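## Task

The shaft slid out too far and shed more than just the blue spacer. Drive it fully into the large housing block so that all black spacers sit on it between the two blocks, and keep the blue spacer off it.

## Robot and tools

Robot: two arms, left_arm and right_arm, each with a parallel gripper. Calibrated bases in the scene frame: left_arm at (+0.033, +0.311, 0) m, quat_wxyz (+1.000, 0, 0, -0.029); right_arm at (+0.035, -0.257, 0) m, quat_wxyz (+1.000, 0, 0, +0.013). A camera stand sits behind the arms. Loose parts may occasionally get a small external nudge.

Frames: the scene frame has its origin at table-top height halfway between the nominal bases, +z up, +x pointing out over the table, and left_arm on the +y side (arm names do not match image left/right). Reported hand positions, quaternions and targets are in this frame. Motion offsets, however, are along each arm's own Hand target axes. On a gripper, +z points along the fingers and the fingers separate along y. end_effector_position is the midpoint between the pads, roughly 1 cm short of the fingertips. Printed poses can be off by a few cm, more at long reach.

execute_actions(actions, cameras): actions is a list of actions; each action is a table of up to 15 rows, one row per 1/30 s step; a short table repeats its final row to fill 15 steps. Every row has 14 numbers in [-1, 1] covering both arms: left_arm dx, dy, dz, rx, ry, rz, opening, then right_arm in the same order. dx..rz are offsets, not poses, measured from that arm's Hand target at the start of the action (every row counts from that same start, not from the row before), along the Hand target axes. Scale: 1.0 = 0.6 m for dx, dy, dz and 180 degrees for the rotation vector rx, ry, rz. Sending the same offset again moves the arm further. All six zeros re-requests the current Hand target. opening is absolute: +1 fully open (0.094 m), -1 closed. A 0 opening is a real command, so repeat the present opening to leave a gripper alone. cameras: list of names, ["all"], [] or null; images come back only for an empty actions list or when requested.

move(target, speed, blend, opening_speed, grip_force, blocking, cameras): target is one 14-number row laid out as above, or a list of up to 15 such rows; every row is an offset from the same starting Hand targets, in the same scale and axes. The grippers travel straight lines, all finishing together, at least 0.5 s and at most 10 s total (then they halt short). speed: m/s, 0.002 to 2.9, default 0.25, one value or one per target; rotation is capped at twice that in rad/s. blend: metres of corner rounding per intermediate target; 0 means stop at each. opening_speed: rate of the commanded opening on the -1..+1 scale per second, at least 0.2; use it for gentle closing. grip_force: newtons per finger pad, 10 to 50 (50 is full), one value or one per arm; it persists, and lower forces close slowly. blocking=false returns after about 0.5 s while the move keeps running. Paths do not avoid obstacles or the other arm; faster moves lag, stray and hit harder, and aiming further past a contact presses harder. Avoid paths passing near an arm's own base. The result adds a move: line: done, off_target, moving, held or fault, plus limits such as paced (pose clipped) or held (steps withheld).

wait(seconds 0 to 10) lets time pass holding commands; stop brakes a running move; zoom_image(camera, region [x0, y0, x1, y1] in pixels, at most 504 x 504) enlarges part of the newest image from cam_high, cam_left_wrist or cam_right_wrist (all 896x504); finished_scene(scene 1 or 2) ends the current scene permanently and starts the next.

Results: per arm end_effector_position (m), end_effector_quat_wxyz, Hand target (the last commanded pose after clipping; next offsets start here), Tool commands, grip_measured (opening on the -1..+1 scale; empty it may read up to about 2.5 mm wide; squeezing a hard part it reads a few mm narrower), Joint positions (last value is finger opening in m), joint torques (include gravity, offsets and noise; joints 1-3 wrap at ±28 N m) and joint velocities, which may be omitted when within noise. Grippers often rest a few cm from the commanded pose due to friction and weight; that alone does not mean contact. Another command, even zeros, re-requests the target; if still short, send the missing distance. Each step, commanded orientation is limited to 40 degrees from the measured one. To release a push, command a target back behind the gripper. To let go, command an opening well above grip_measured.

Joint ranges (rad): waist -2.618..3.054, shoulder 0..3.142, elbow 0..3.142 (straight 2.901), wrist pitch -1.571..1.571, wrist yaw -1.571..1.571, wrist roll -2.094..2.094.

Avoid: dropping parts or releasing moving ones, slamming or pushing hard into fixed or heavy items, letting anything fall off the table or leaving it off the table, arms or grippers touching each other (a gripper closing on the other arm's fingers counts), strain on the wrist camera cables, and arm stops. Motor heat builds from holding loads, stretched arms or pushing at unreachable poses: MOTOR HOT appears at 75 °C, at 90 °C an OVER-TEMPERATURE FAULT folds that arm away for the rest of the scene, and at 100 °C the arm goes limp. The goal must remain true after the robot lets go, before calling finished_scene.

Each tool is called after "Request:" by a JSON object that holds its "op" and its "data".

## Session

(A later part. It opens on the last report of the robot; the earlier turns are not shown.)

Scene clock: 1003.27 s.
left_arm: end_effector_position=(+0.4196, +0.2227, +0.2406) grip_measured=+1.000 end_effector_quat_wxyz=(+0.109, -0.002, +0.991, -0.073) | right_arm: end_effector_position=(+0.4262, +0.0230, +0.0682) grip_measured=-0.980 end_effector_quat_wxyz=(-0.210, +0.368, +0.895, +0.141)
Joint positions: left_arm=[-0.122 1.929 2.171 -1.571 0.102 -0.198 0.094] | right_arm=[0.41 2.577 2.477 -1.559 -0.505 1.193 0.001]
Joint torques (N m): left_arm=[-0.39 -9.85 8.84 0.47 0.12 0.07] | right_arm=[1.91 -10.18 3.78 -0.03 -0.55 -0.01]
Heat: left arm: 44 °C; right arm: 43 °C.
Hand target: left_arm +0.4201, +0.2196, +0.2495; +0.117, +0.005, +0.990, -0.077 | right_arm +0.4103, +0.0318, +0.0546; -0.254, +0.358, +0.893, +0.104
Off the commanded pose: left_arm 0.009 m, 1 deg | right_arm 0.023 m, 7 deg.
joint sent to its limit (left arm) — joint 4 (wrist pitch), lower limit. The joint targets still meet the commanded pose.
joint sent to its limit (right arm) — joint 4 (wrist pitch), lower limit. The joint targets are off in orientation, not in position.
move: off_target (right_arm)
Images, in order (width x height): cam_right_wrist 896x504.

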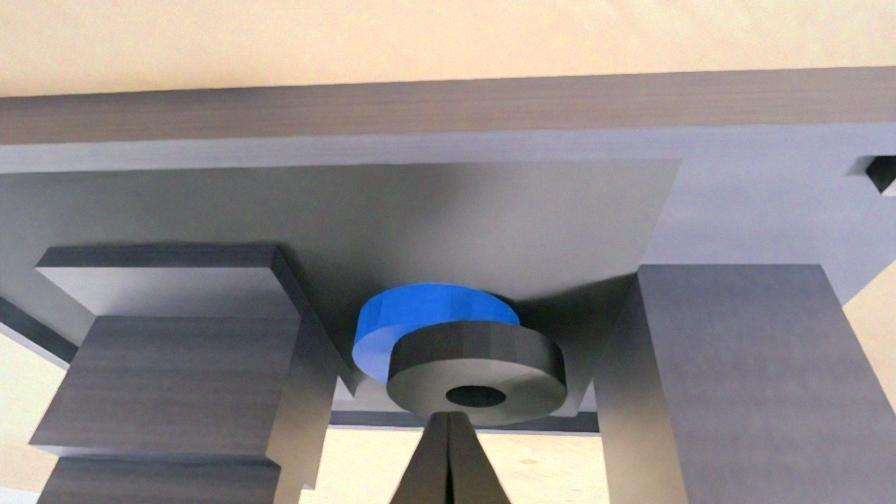

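Request:
{"op": "execute_actions", "data": {"actions": []}}

Request:
{"op": "zoom_image", "data": {"camera": "cam_high", "region": [380, 215, 510, 315]}}

Request:
{"op": "zoom_image", "data": {"camera": "cam_left_wrist", "region": [620, 80, 896, 330]}}

Scene clock: 1018.47 s.
left_arm: end_effector_position=(+0.4196, +0.2227, +0.2406) grip_measured=+1.000 end_effector_quat_wxyz=(+0.109, -0.002, +0.991, -0.073) | right_arm: end_effector_position=(+0.4262, +0.0230, +0.0682) grip_measured=-0.980 end_effector_quat_wxyz=(-0.210, +0.368, +0.895, +0.141)
Joint positions: left_arm=[-0.122 1.929 2.171 -1.571 0.102 -0.198 0.094] | right_arm=[0.41 2.577 2.477 -1.559 -0.505 1.193 0.001]
Joint velocities: within noise
Joint torques (N m): left_arm=[-0.39 -9.87 8.84 0.47 0.12 0.07] | right_arm=[1.91 -10.21 3.78 -0.03 -0.54 -0.01]
Heat: left arm: 44 °C; right arm: 44 °C.
Hand target: left_arm +0.4201, +0.2196, +0.2495; +0.117, +0.005, +0.990, -0.077 | right_arm +0.4103, +0.0318, +0.0546; -0.254, +0.358, +0.893, +0.104
Tool commands: left_gripper/opening=+1.0 right_gripper/opening=-1.0
Off the commanded pose: left_arm 0.009 m, 1 deg | right_arm 0.023 m, 7 deg.

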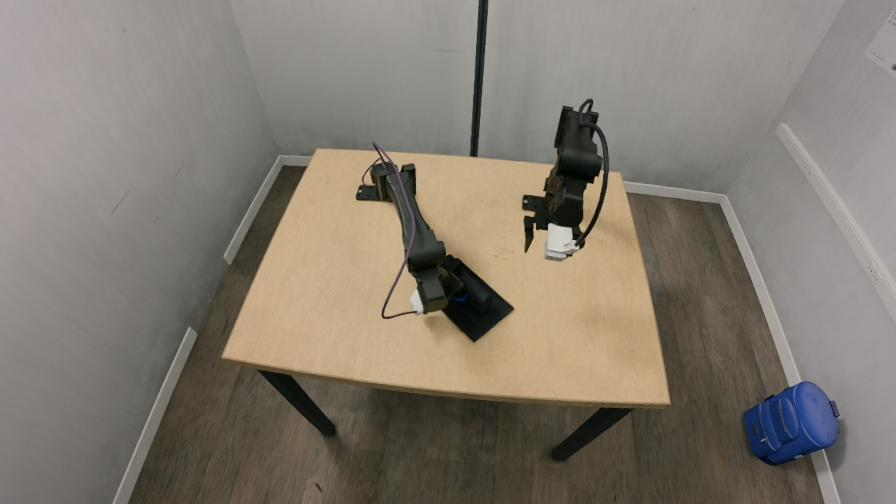

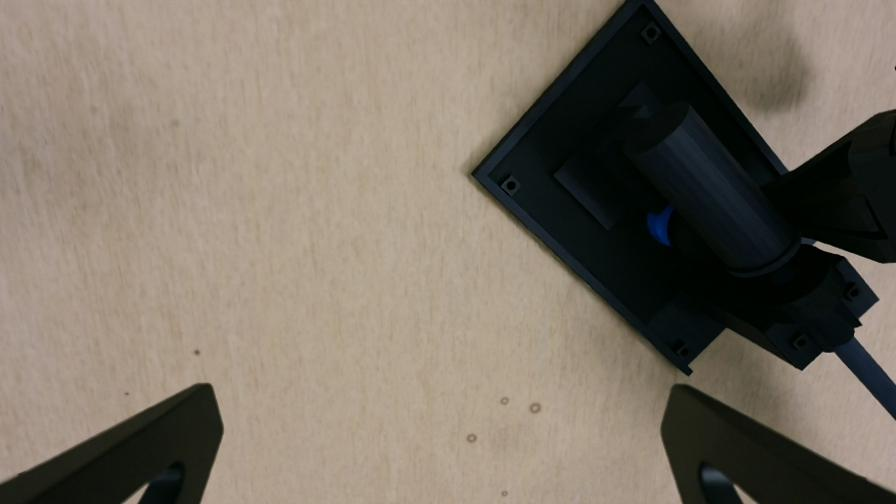

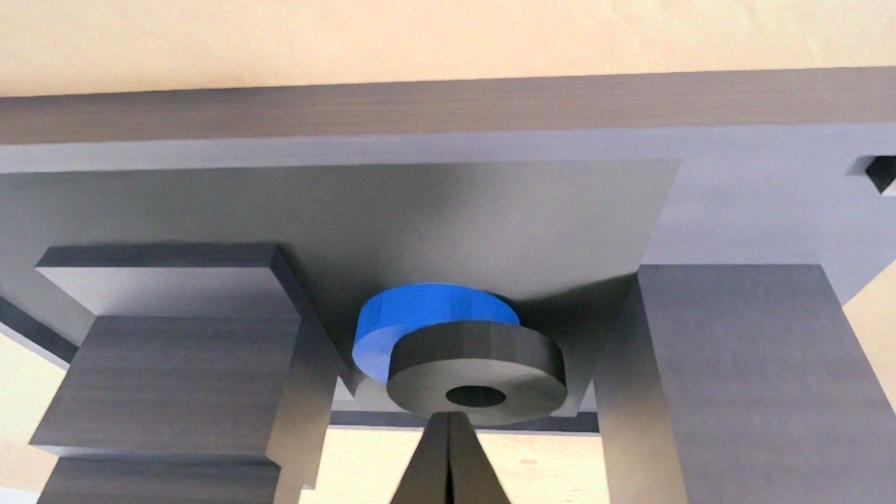

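Scaled by 3.877 from the camera's 896x504 image, which has a finer 1280x720 frame.

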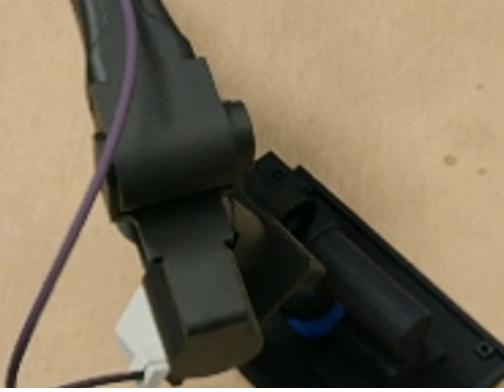

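Scaled by 1.826 from the camera's 896x504 image, which has a finer 1280x720 frame.

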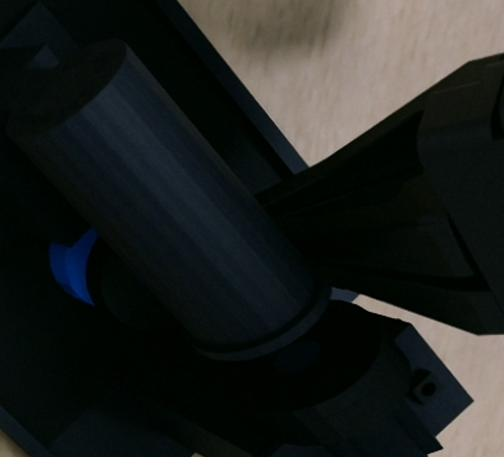

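Request:
{"op": "move", "data": {"target": [0,0,0,0,0,0,1,-0.0157,0.0037,-0.0195,0,0,0,-1], "speed": 0.08, "cameras": ["cam_right_wrist"]}}

Scene clock: 1075.17 s.
left_arm: end_effector_position=(+0.4196, +0.2227, +0.2406) grip_measured=+1.000 end_effector_quat_wxyz=(+0.109, -0.002, +0.991, -0.073) | right_arm: end_effector_position=(+0.4265, +0.0225, +0.0682) grip_measured=-0.980 end_effector_quat_wxyz=(-0.210, +0.368, +0.895, +0.141)
Joint positions: left_arm=[-0.122 1.929 2.171 -1.571 0.102 -0.198 0.094] | right_arm=[0.409 2.577 2.477 -1.559 -0.505 1.193 0.001]
Joint torques (N m): left_arm=[-0.39 -9.85 8.84 0.47 0.12 0.07] | right_arm=[-0.05 -10.06 5.7 -0.02 -0.54 -0.11]
Heat: left arm: 44 °C; right arm: 46 °C.
Hand target: left_arm +0.4201, +0.2196, +0.2495; +0.117, +0.005, +0.990, -0.077 | right_arm +0.4221, +0.0235, +0.0596; -0.254, +0.358, +0.893, +0.104
Off the commanded pose: left_arm 0.009 m, 1 deg | right_arm 0.010 m, 7 deg.
joint sent to its limit (left arm) — joint 4 (wrist pitch), lower limit. The joint targets still meet the commanded pose.
joint sent to its limit (right arm) — joint 4 (wrist pitch), lower limit. The joint targets are off in orientation, not in position.
move: off_target (right_arm)
Images, in order (width x height): cam_right_wrist 896x504.

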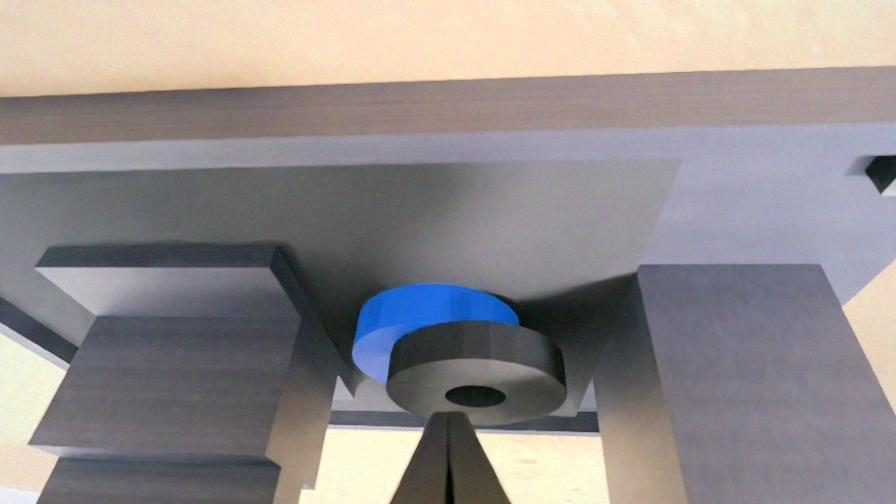

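Request:
{"op": "move", "data": {"target": [0,0,0,0,0,0,1,-0.0106,0,0.017,0,0,0,-1], "speed": 0.08, "cameras": ["cam_right_wrist"]}}

Scene clock: 1086.23 s.
left_arm: end_effector_position=(+0.4196, +0.2227, +0.2406) grip_measured=+1.000 end_effector_quat_wxyz=(+0.109, -0.002, +0.991, -0.073) | right_arm: end_effector_position=(+0.4245, +0.0226, +0.0556) grip_measured=-0.980 end_effector_quat_wxyz=(-0.222, +0.369, +0.893, +0.133)
Joint positions: left_arm=[-0.122 1.929 2.171 -1.571 0.102 -0.198 0.094] | right_arm=[0.409 2.606 2.477 -1.56 -0.511 1.188 0.001]
Joint torques (N m): left_arm=[-0.39 -9.85 8.85 0.47 0.12 0.07] | right_arm=[-0.01 -9.95 6.58 -0.07 -0.45 -0.16]
Heat: left arm: 44 °C; right arm: 46 °C.
Hand target: left_arm +0.4201, +0.2196, +0.2495; +0.117, +0.005, +0.990, -0.077 | right_arm +0.4221, +0.0235, +0.0476; -0.254, +0.358, +0.893, +0.104
Off the commanded pose: left_arm 0.009 m, 1 deg | right_arm 0.008 m, 5 deg.
joint sent to its limit (left arm) — joint 4 (wrist pitch), lower limit. The joint targets still meet the commanded pose.
joint sent to its limit (right arm) — joint 4 (wrist pitch), lower limit. The joint targets are off in orientation, not in position.
move: off_target (right_arm)
Images, in order (width x height): cam_right_wrist 896x504.

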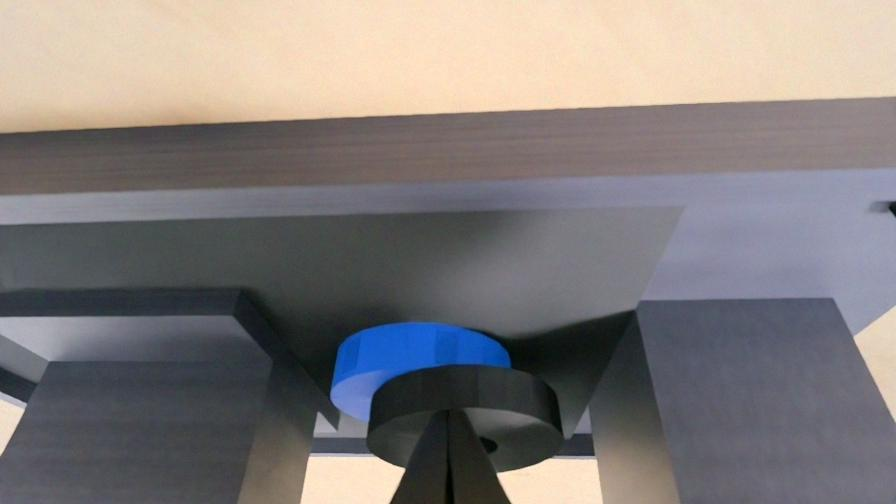

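Request:
{"op": "move", "data": {"target": [[0,0,0,0,0,0,1,-0.0123,0,-0.106,0,0,0,-1],[0.2187,-0.162,0.2075,0.0744,-0.1486,0.2278,-1,-0.0403,-0.0338,-0.2265,0,0,0,-1]], "blend": [0.02,0], "speed": 0.25, "cameras": ["all"]}}

Scene clock: 1202.77 s.
left_arm: end_effector_position=(+0.3199, +0.1055, +0.1097) grip_measured=-0.998 end_effector_quat_wxyz=(+0.343, +0.338, +0.866, -0.137) | right_arm: end_effector_position=(+0.4741, -0.0542, +0.1272) grip_measured=-0.980 end_effector_quat_wxyz=(-0.147, +0.410, +0.875, +0.209)
Joint positions: left_arm=[-0.497 1.275 0.718 -0.268 0.134 0.136 0] | right_arm=[0.219 2.449 2.477 -1.56 -0.515 1.132 0.001]
Joint torques (N m): left_arm=[-0.28 -6.37 5.93 1.5 0.14 0.07] | right_arm=[-0.32 -14 7.05 0.19 -0.41 -0.16]
Heat: left arm: 43 °C; right arm: 43 °C.
Hand target: left_arm +0.3186, +0.1034, +0.1141; +0.355, +0.343, +0.858, -0.142 | right_arm +0.4744, -0.0552, +0.1501; -0.254, +0.358, +0.892, +0.104
Off the commanded pose: left_arm 0.005 m, 2 deg | right_arm 0.023 m, 18 deg.
joint sent to its limit (right arm) — joint 4 (wrist pitch), lower limit. The joint targets are off in orientation, not in position.
move: off_target (right_arm)

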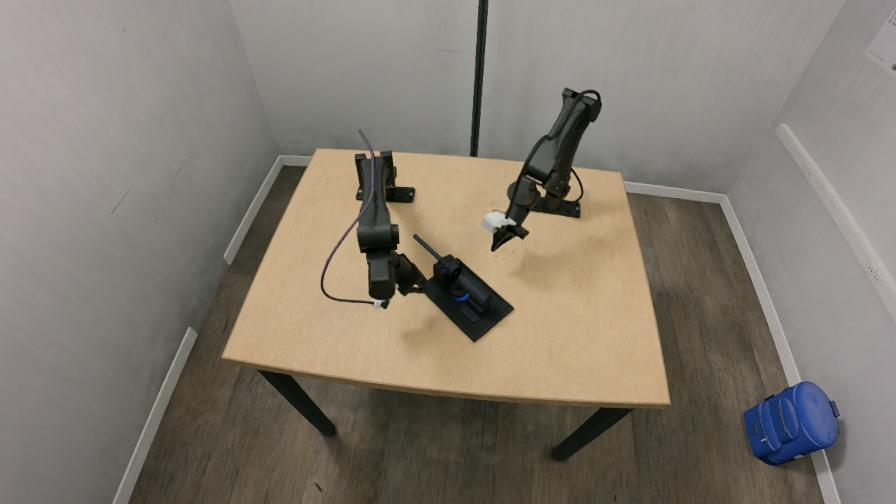

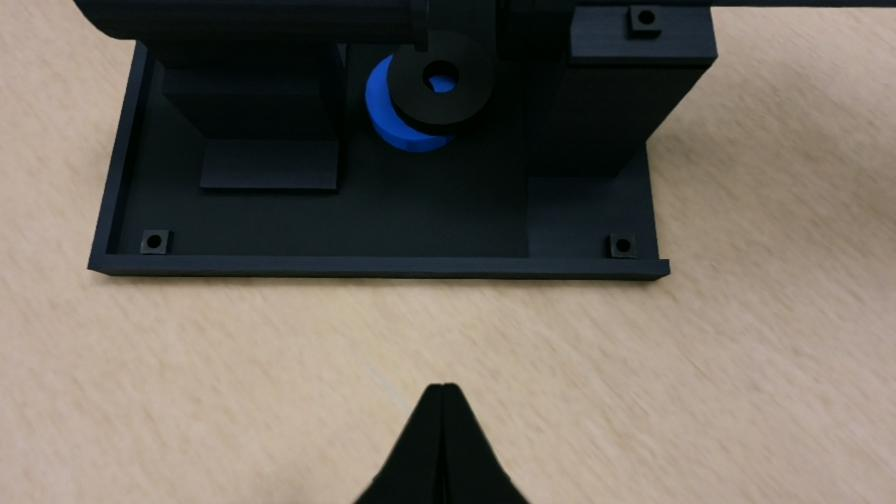

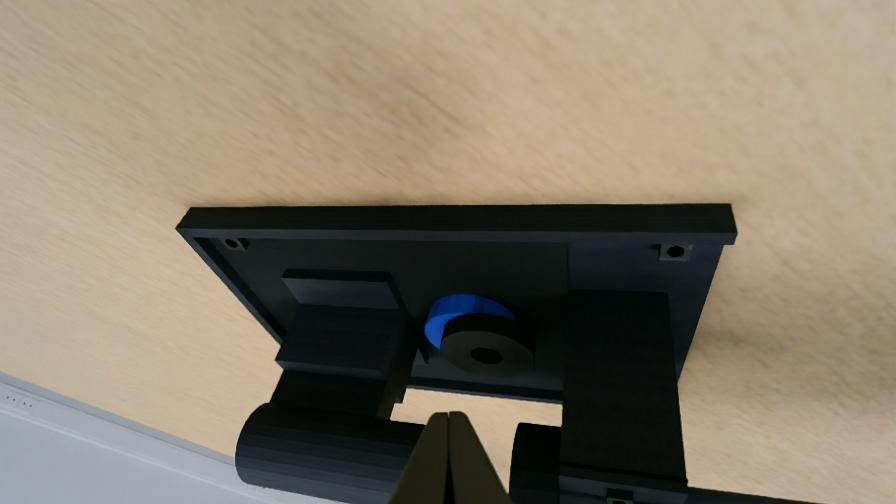

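Request:
{"op": "zoom_image", "data": {"camera": "cam_left_wrist", "region": [330, 0, 680, 200]}}

Scaled by 1.440 from the camera's 896x504 image, which has a finer 1280x720 frame.

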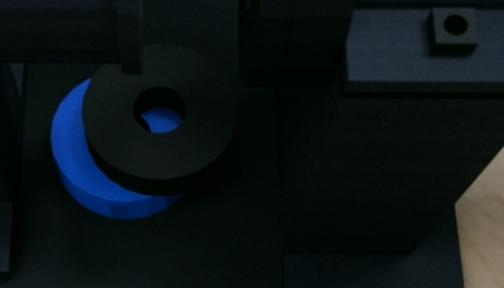

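Request:
{"op": "move", "data": {"target": [-0.0233,0.0065,0.134,0,0,0,-1,0,0,0,0,0,0,-1], "speed": 0.15, "cameras": ["cam_left_wrist","cam_right_wrist"]}}

Scene clock: 1264.00 s.
left_arm: end_effector_position=(+0.3568, +0.0708, +0.0538) grip_measured=-0.998 end_effector_quat_wxyz=(+0.332, +0.345, +0.867, -0.137) | right_arm: end_effector_position=(+0.4741, -0.0542, +0.1272) grip_measured=-0.980 end_effector_quat_wxyz=(-0.147, +0.410, +0.875, +0.209)
Joint positions: left_arm=[-0.527 1.602 0.764 -0.006 0.123 0.125 0] | right_arm=[0.219 2.449 2.477 -1.56 -0.515 1.132 0.001]
Joint torques (N m): left_arm=[-0.47 -6.06 9.33 1.49 0.02 -0.08] | right_arm=[-0.34 -14 7.05 0.19 -0.41 -0.16]
Heat: left arm: 41 °C; right arm: 47 °C.
Hand target: left_arm +0.3696, +0.0602, +0.0671; +0.355, +0.343, +0.858, -0.142 | right_arm +0.4744, -0.0552, +0.1501; -0.254, +0.358, +0.892, +0.104
Off the commanded pose: left_arm 0.021 m, 3 deg | right_arm 0.023 m, 18 deg.
joint sent to its limit (right arm) — joint 4 (wrist pitch), lower limit. The joint targets are off in orientation, not in position.
move: off_target (left_arm, right_arm)
Images, in order (width x height): cam_left_wrist 896x504, cam_right_wrist 896x504.

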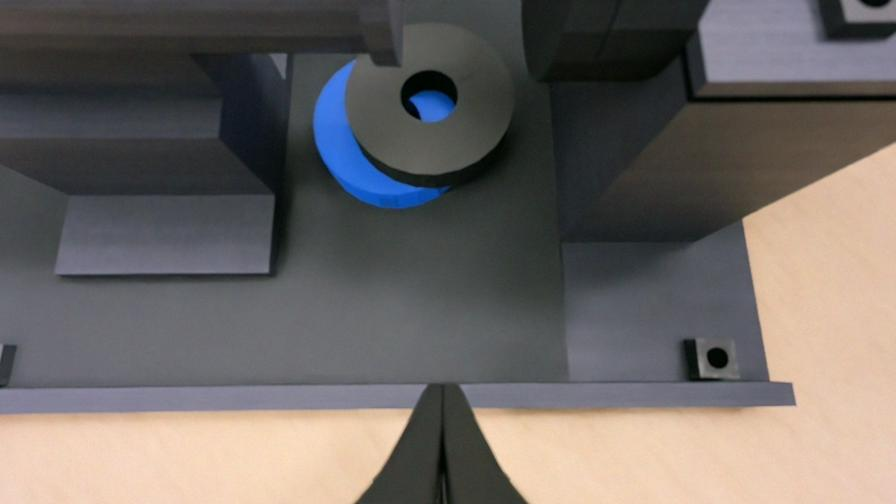

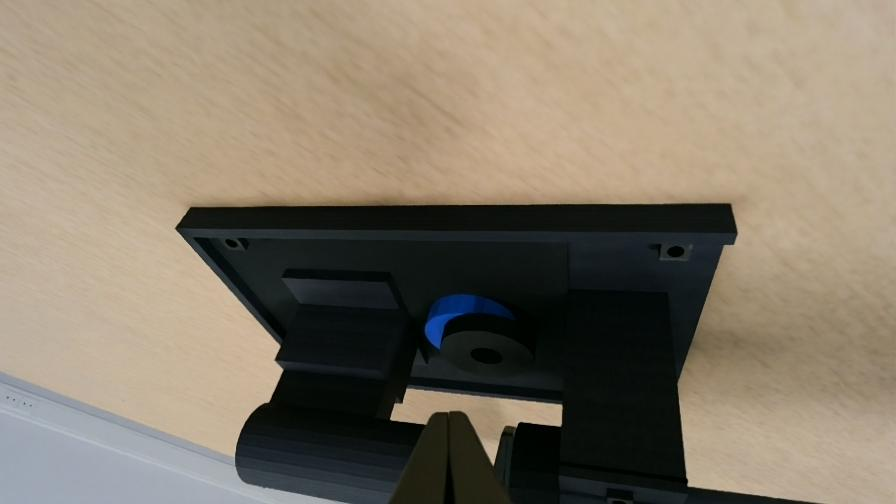

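Request:
{"op": "move", "data": {"target": [-0.0183,0.0083,0.058,0,0,0,-1,0,0,0,0,0,0,-1], "speed": 0.1, "cameras": ["cam_left_wrist","cam_right_wrist"]}}

Scene clock: 1334.03 s.
left_arm: end_effector_position=(+0.3841, +0.0530, +0.0382) grip_measured=-0.998 end_effector_quat_wxyz=(+0.332, +0.344, +0.867, -0.137) | right_arm: end_effector_position=(+0.4741, -0.0542, +0.1272) grip_measured=-0.980 end_effector_quat_wxyz=(-0.147, +0.410, +0.875, +0.209)
Joint positions: left_arm=[-0.527 1.757 0.862 0.051 0.122 0.124 0] | right_arm=[0.219 2.449 2.477 -1.56 -0.515 1.132 0.001]
Joint torques (N m): left_arm=[-0.61 -7.28 9.16 1.5 0.02 -0.09] | right_arm=[-0.35 -14.01 7.04 0.2 -0.41 -0.17]
Heat: left arm: 44 °C; right arm: 50 °C.
Hand target: left_arm +0.3965, +0.0416, +0.0501; +0.355, +0.343, +0.858, -0.142 | right_arm +0.4744, -0.0552, +0.1501; -0.254, +0.358, +0.892, +0.104
Off the commanded pose: left_arm 0.021 m, 3 deg | right_arm 0.023 m, 18 deg.
joint sent to its limit (right arm) — joint 4 (wrist pitch), lower limit. The joint targets are off in orientation, not in position.
move: off_target (left_arm, right_arm)
Images, in order (width x height): cam_left_wrist 896x504, cam_right_wrist 896x504.

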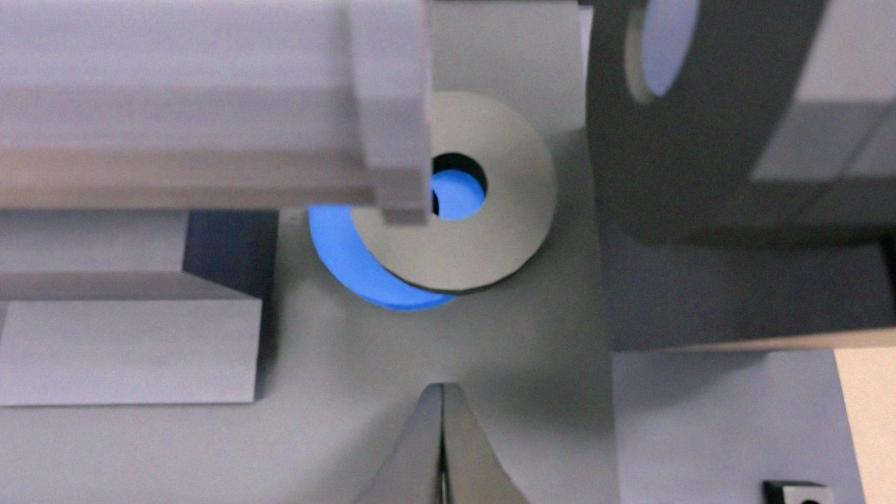

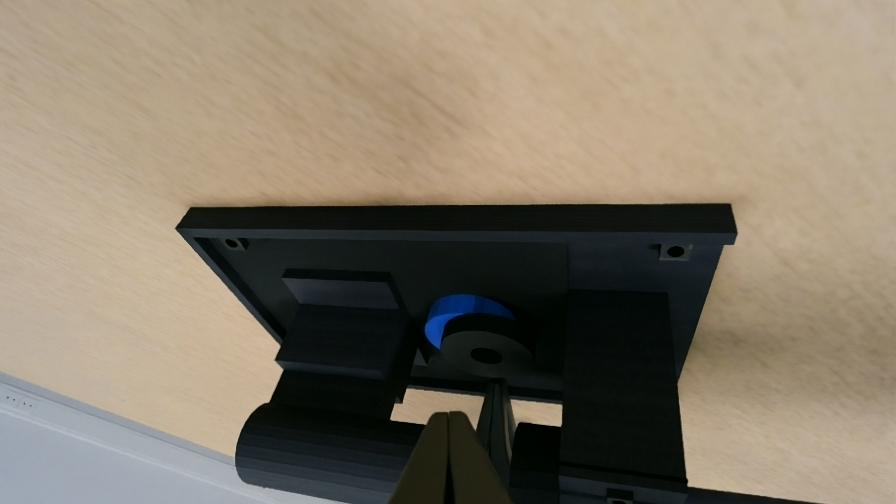

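Request:
{"op": "move", "data": {"target": [-0.0118,0,-0.0118,0,0,0,-1,0,0,0,0,0,0,-1], "speed": 0.1, "cameras": ["cam_left_wrist","cam_right_wrist"]}}

Request:
{"op": "zoom_image", "data": {"camera": "cam_right_wrist", "region": [400, 280, 600, 440]}}

Scene clock: 1365.50 s.
left_arm: end_effector_position=(+0.3880, +0.0504, +0.0438) grip_measured=-0.998 end_effector_quat_wxyz=(+0.336, +0.344, +0.866, -0.138) | right_arm: end_effector_position=(+0.4741, -0.0542, +0.1272) grip_measured=-0.980 end_effector_quat_wxyz=(-0.147, +0.410, +0.875, +0.209)
Joint positions: left_arm=[-0.527 1.757 0.884 0.038 0.122 0.124 0] | right_arm=[0.219 2.449 2.477 -1.56 -0.515 1.132 0.001]
Joint torques (N m): left_arm=[-0.62 -9.25 9.13 1.24 0.02 -0.08] | right_arm=[-0.35 -14 7.06 0.2 -0.41 -0.16]
Heat: left arm: 42 °C; right arm: 51 °C.
Hand target: left_arm +0.3965, +0.0415, +0.0602; +0.355, +0.343, +0.858, -0.142 | right_arm +0.4744, -0.0552, +0.1501; -0.254, +0.358, +0.892, +0.104
Off the commanded pose: left_arm 0.020 m, 2 deg | right_arm 0.023 m, 18 deg.
joint sent to its limit (right arm) — joint 4 (wrist pitch), lower limit. The joint targets are off in orientation, not in position.
move: off_target (left_arm, right_arm)
Images, in order (width x height): cam_left_wrist 896x504, cam_right_wrist 896x504.

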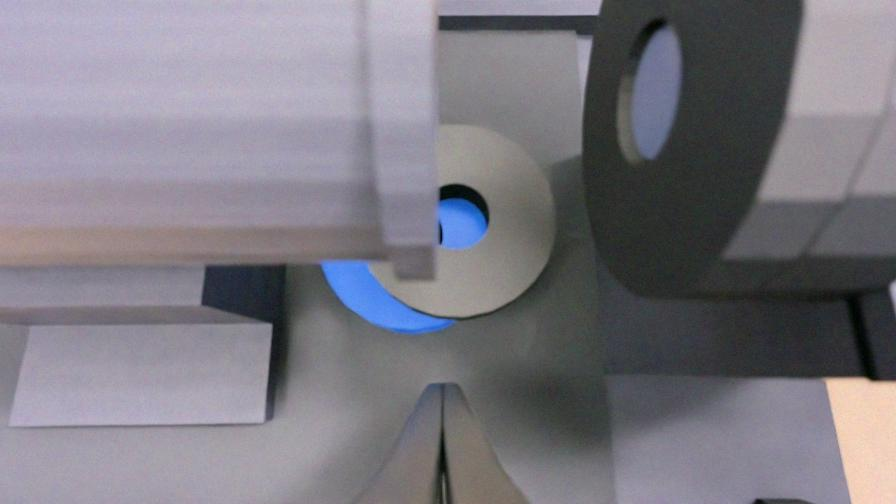

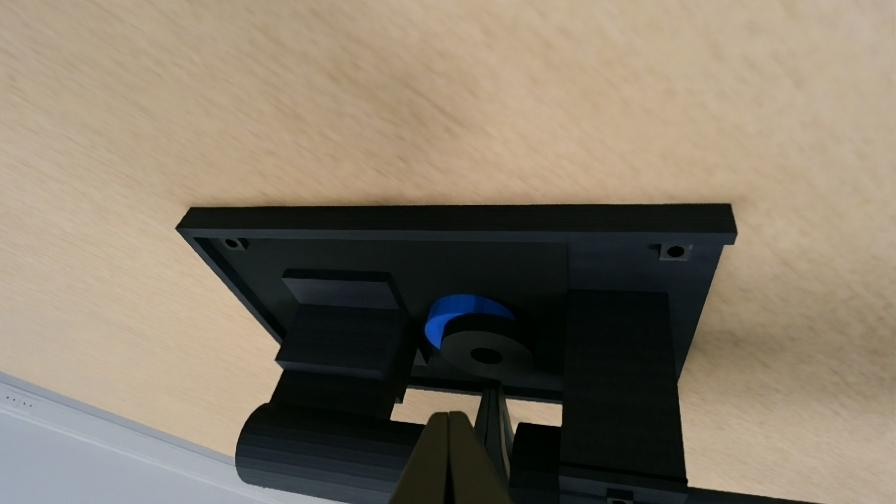

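Scaled by 2.520 from the camera's 896x504 image, which has a finer 1280x720 frame.

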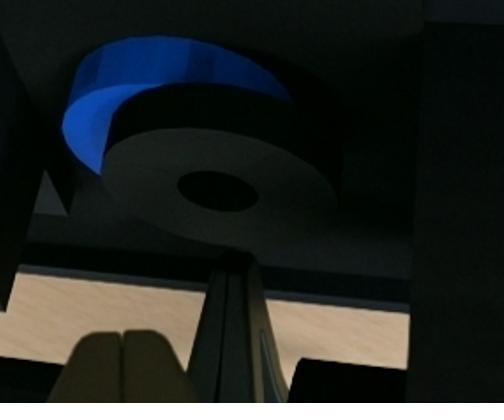

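Request:
{"op": "move", "data": {"target": [-0.0188,-0.005,0.0095,0,0,0,-1,0,0,0,0,0,0,-1], "speed": 0.08, "cameras": ["cam_left_wrist","cam_right_wrist"]}}

Request:
{"op": "zoom_image", "data": {"camera": "cam_right_wrist", "region": [400, 280, 600, 440]}}

Scene clock: 1382.43 s.
left_arm: end_effector_position=(+0.3958, +0.0380, +0.0571) grip_measured=-0.998 end_effector_quat_wxyz=(+0.346, +0.345, +0.861, -0.140) | right_arm: end_effector_position=(+0.4741, -0.0542, +0.1272) grip_measured=-0.980 end_effector_quat_wxyz=(-0.147, +0.410, +0.875, +0.209)
Joint positions: left_arm=[-0.544 1.766 0.941 0.014 0.112 0.114 0] | right_arm=[0.219 2.449 2.477 -1.56 -0.515 1.132 0.001]
Joint torques (N m): left_arm=[-0.43 -7.65 9.26 1.29 0.02 -0.07] | right_arm=[-0.34 -13.98 7.06 0.19 -0.41 -0.17]
Heat: left arm: 41 °C; right arm: 51 °C.
Hand target: left_arm +0.4031, +0.0310, +0.0641; +0.355, +0.343, +0.858, -0.142 | right_arm +0.4744, -0.0552, +0.1501; -0.254, +0.358, +0.892, +0.104
Off the commanded pose: left_arm 0.012 m, 1 deg | right_arm 0.023 m, 18 deg.
joint sent to its limit (right arm) — joint 4 (wrist pitch), lower limit. The joint targets are off in orientation, not in position.
move: off_target (left_arm, right_arm)
Images, in order (width x height): cam_left_wrist 896x504, cam_right_wrist 896x504.

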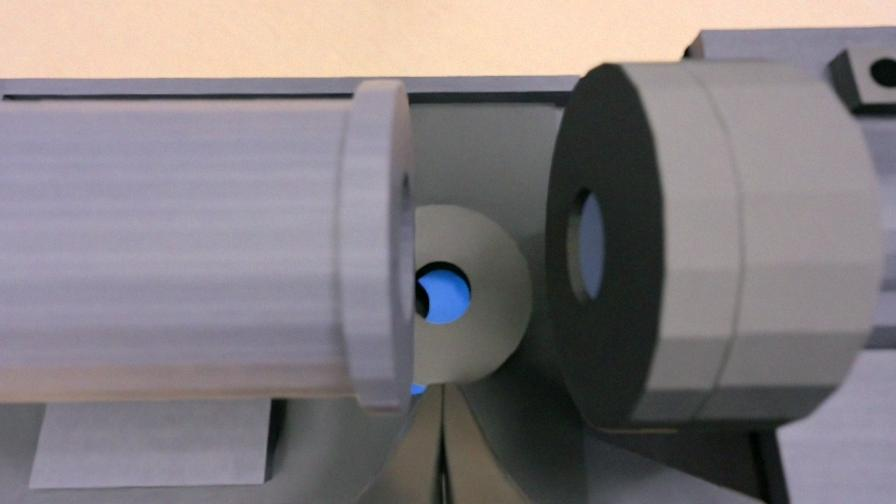

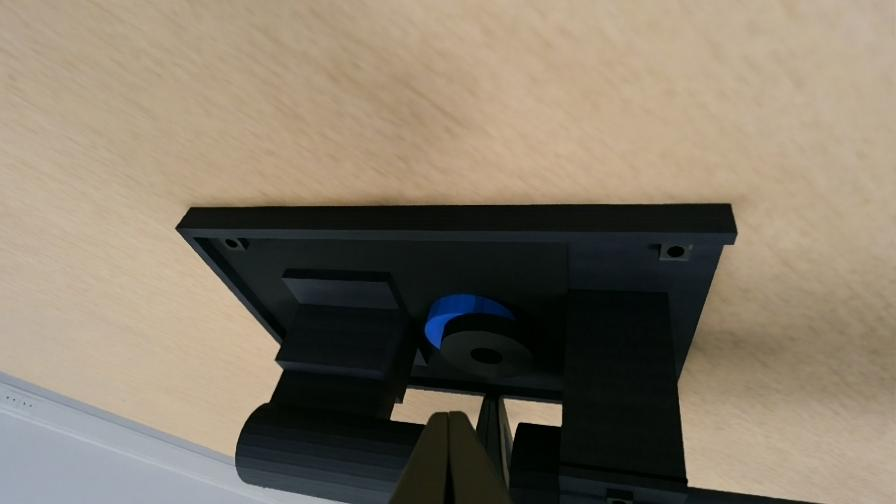

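Scaled by 2.520 from the camera's 896x504 image, which has a finer 1280x720 frame.

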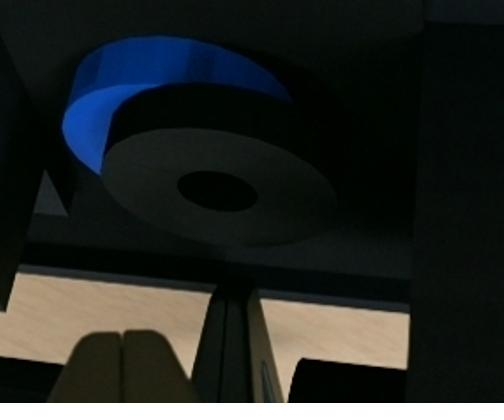

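Request:
{"op": "move", "data": {"target": [0.0318,0,-0.0012,0,0,0,-1,0,0,0,0,0,0,-1], "speed": 0.08, "cameras": ["cam_left_wrist","cam_right_wrist"]}}

Request:
{"op": "zoom_image", "data": {"camera": "cam_right_wrist", "region": [400, 280, 600, 440]}}

Scene clock: 1394.37 s.
left_arm: end_effector_position=(+0.3920, +0.0407, +0.0500) grip_measured=-0.998 end_effector_quat_wxyz=(+0.347, +0.345, +0.861, -0.140) | right_arm: end_effector_position=(+0.4741, -0.0542, +0.1272) grip_measured=-0.980 end_effector_quat_wxyz=(-0.147, +0.410, +0.875, +0.209)
Joint positions: left_arm=[-0.544 1.766 0.906 0.051 0.112 0.114 0] | right_arm=[0.219 2.449 2.477 -1.56 -0.515 1.132 0.001]
Joint torques (N m): left_arm=[0.12 -8.85 5.38 1.52 0.05 -0.03] | right_arm=[-0.32 -14.01 7.05 0.19 -0.41 -0.16]
Heat: left arm: 41 °C; right arm: 51 °C.
Hand target: left_arm +0.3931, +0.0407, +0.0512; +0.355, +0.343, +0.858, -0.142 | right_arm +0.4744, -0.0552, +0.1501; -0.254, +0.358, +0.892, +0.104
Off the commanded pose: left_arm 0.002 m, 1 deg | right_arm 0.023 m, 18 deg.
joint sent to its limit (right arm) — joint 4 (wrist pitch), lower limit. The joint targets are off in orientation, not in position.
move: off_target (right_arm)
Images, in order (width x height): cam_left_wrist 896x504, cam_right_wrist 896x504.

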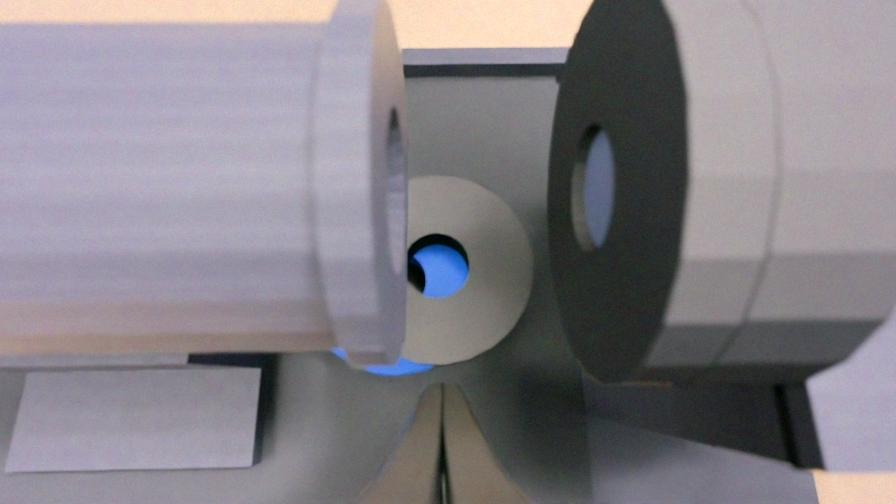

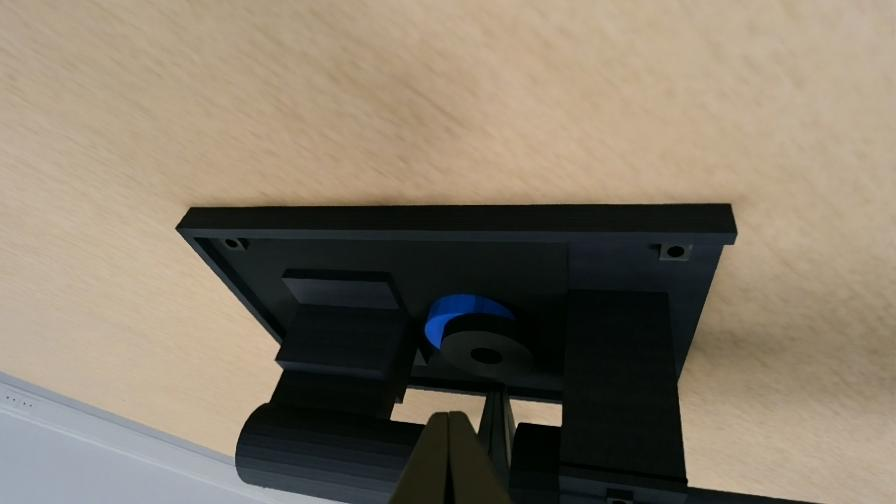

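Scaled by 2.520 from the camera's 896x504 image, which has a finer 1280x720 frame.

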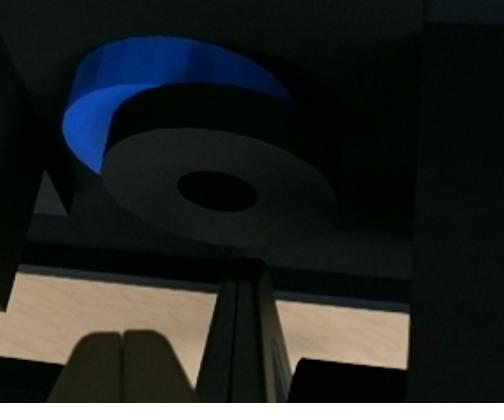

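Request:
{"op": "move", "data": {"target": [-0.0048,0,0.0142,0,0,0,-1,0,0,0,0,0,0,-1], "speed": 0.08, "cameras": ["cam_left_wrist","cam_right_wrist"]}}

Request:
{"op": "zoom_image", "data": {"camera": "cam_right_wrist", "region": [400, 280, 600, 440]}}

Scene clock: 1404.00 s.
left_arm: end_effector_position=(+0.3923, +0.0405, +0.0427) grip_measured=-0.998 end_effector_quat_wxyz=(+0.342, +0.345, +0.863, -0.139) | right_arm: end_effector_position=(+0.4741, -0.0542, +0.1272) grip_measured=-0.980 end_effector_quat_wxyz=(-0.147, +0.410, +0.875, +0.209)
Joint positions: left_arm=[-0.544 1.788 0.906 0.061 0.112 0.114 0] | right_arm=[0.219 2.449 2.477 -1.56 -0.515 1.132 0.001]
Joint torques (N m): left_arm=[-0.21 -7.77 7.3 1.54 0.03 -0.06] | right_arm=[-0.35 -14.01 7.05 0.19 -0.42 -0.17]
Heat: left arm: 40 °C; right arm: 51 °C.
Hand target: left_arm +0.3989, +0.0351, +0.0472; +0.355, +0.343, +0.858, -0.142 | right_arm +0.4744, -0.0552, +0.1501; -0.254, +0.358, +0.892, +0.104
Off the commanded pose: left_arm 0.010 m, 2 deg | right_arm 0.023 m, 18 deg.
joint sent to its limit (right arm) — joint 4 (wrist pitch), lower limit. The joint targets are off in orientation, not in position.
move: off_target (right_arm)
Images, in order (width x height): cam_left_wrist 896x504, cam_right_wrist 896x504.

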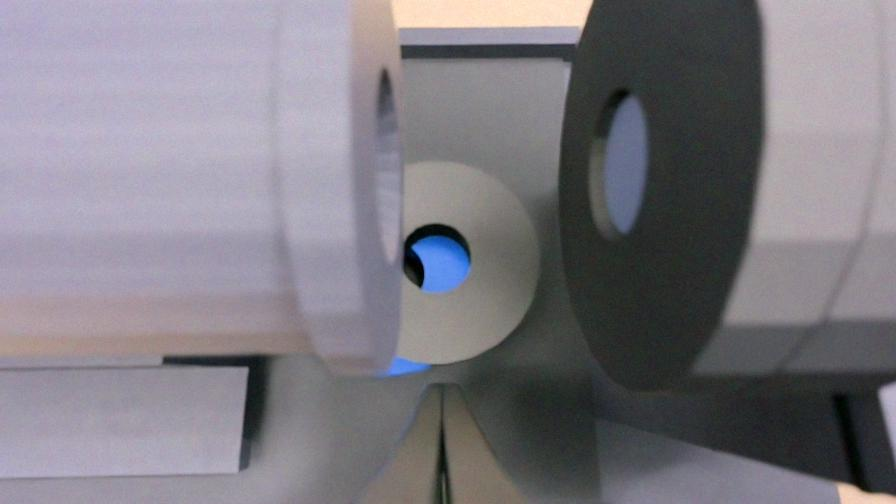

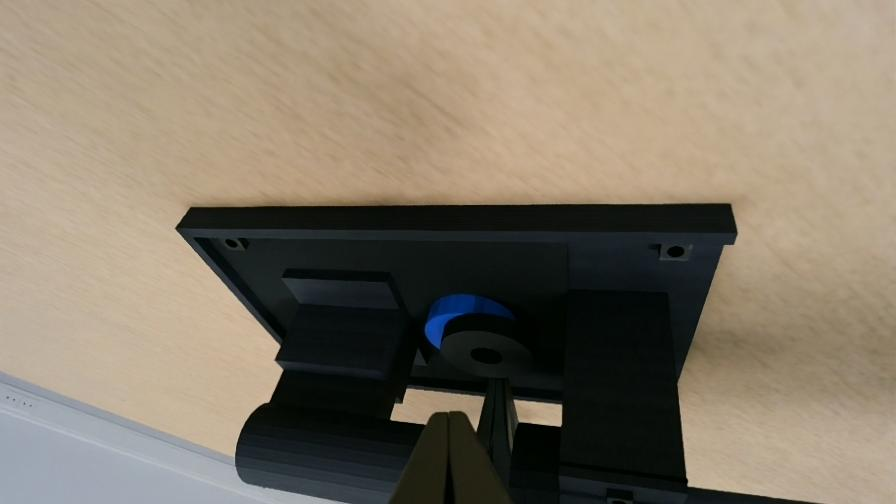

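Scaled by 2.520 from the camera's 896x504 image, which has a finer 1280x720 frame.

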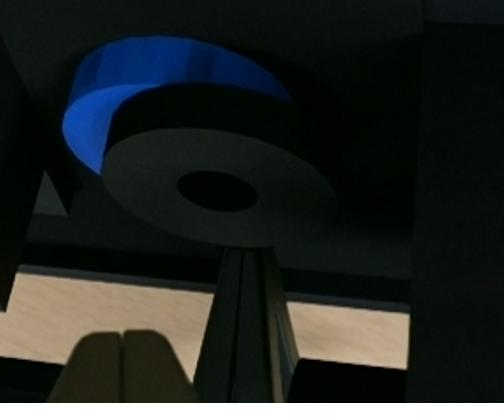

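Request:
{"op": "move", "data": {"target": [-0.015,-0.0012,0.009,0,0,0,-1,0,0,0,0,0,0,-1], "speed": 0.08, "cameras": ["cam_left_wrist","cam_right_wrist"]}}

Request:
{"op": "zoom_image", "data": {"camera": "cam_right_wrist", "region": [400, 280, 600, 440]}}

Scene clock: 1424.80 s.
left_arm: end_effector_position=(+0.3970, +0.0361, +0.0422) grip_measured=-0.998 end_effector_quat_wxyz=(+0.343, +0.345, +0.863, -0.139) | right_arm: end_effector_position=(+0.4741, -0.0542, +0.1272) grip_measured=-0.980 end_effector_quat_wxyz=(-0.147, +0.410, +0.875, +0.209)
Joint positions: left_arm=[-0.547 1.81 0.93 0.061 0.11 0.111 0] | right_arm=[0.219 2.449 2.477 -1.56 -0.515 1.132 0.001]
Joint torques (N m): left_arm=[-0.5 -7.71 9.14 1.36 0 -0.09] | right_arm=[-0.35 -14 7.05 0.2 -0.41 -0.16]
Heat: left arm: 41 °C; right arm: 52 °C.
Hand target: left_arm +0.4057, +0.0276, +0.0497; +0.355, +0.343, +0.858, -0.142 | right_arm +0.4744, -0.0552, +0.1501; -0.254, +0.358, +0.892, +0.104
Off the commanded pose: left_arm 0.014 m, 2 deg | right_arm 0.023 m, 18 deg.
joint sent to its limit (right arm) — joint 4 (wrist pitch), lower limit. The joint targets are off in orientation, not in position.
move: off_target (left_arm, right_arm)
Images, in order (width x height): cam_left_wrist 896x504, cam_right_wrist 896x504.

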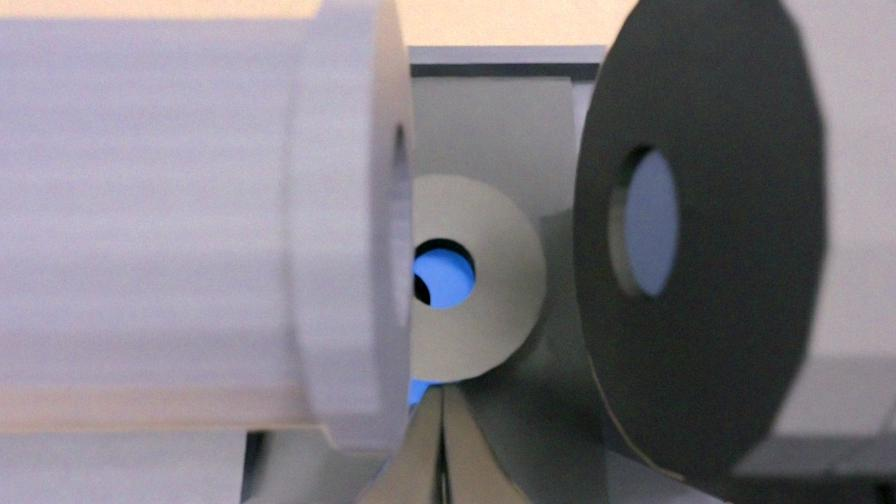

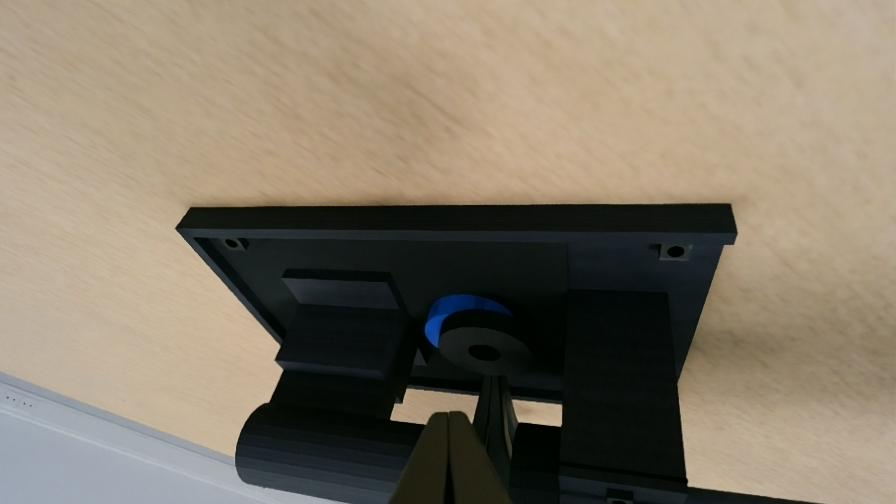

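Scaled by 2.520 from the camera's 896x504 image, which has a finer 1280x720 frame.

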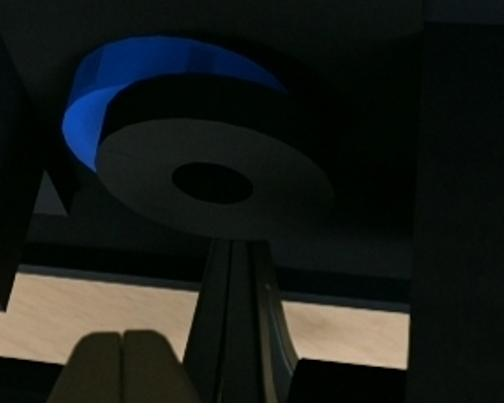

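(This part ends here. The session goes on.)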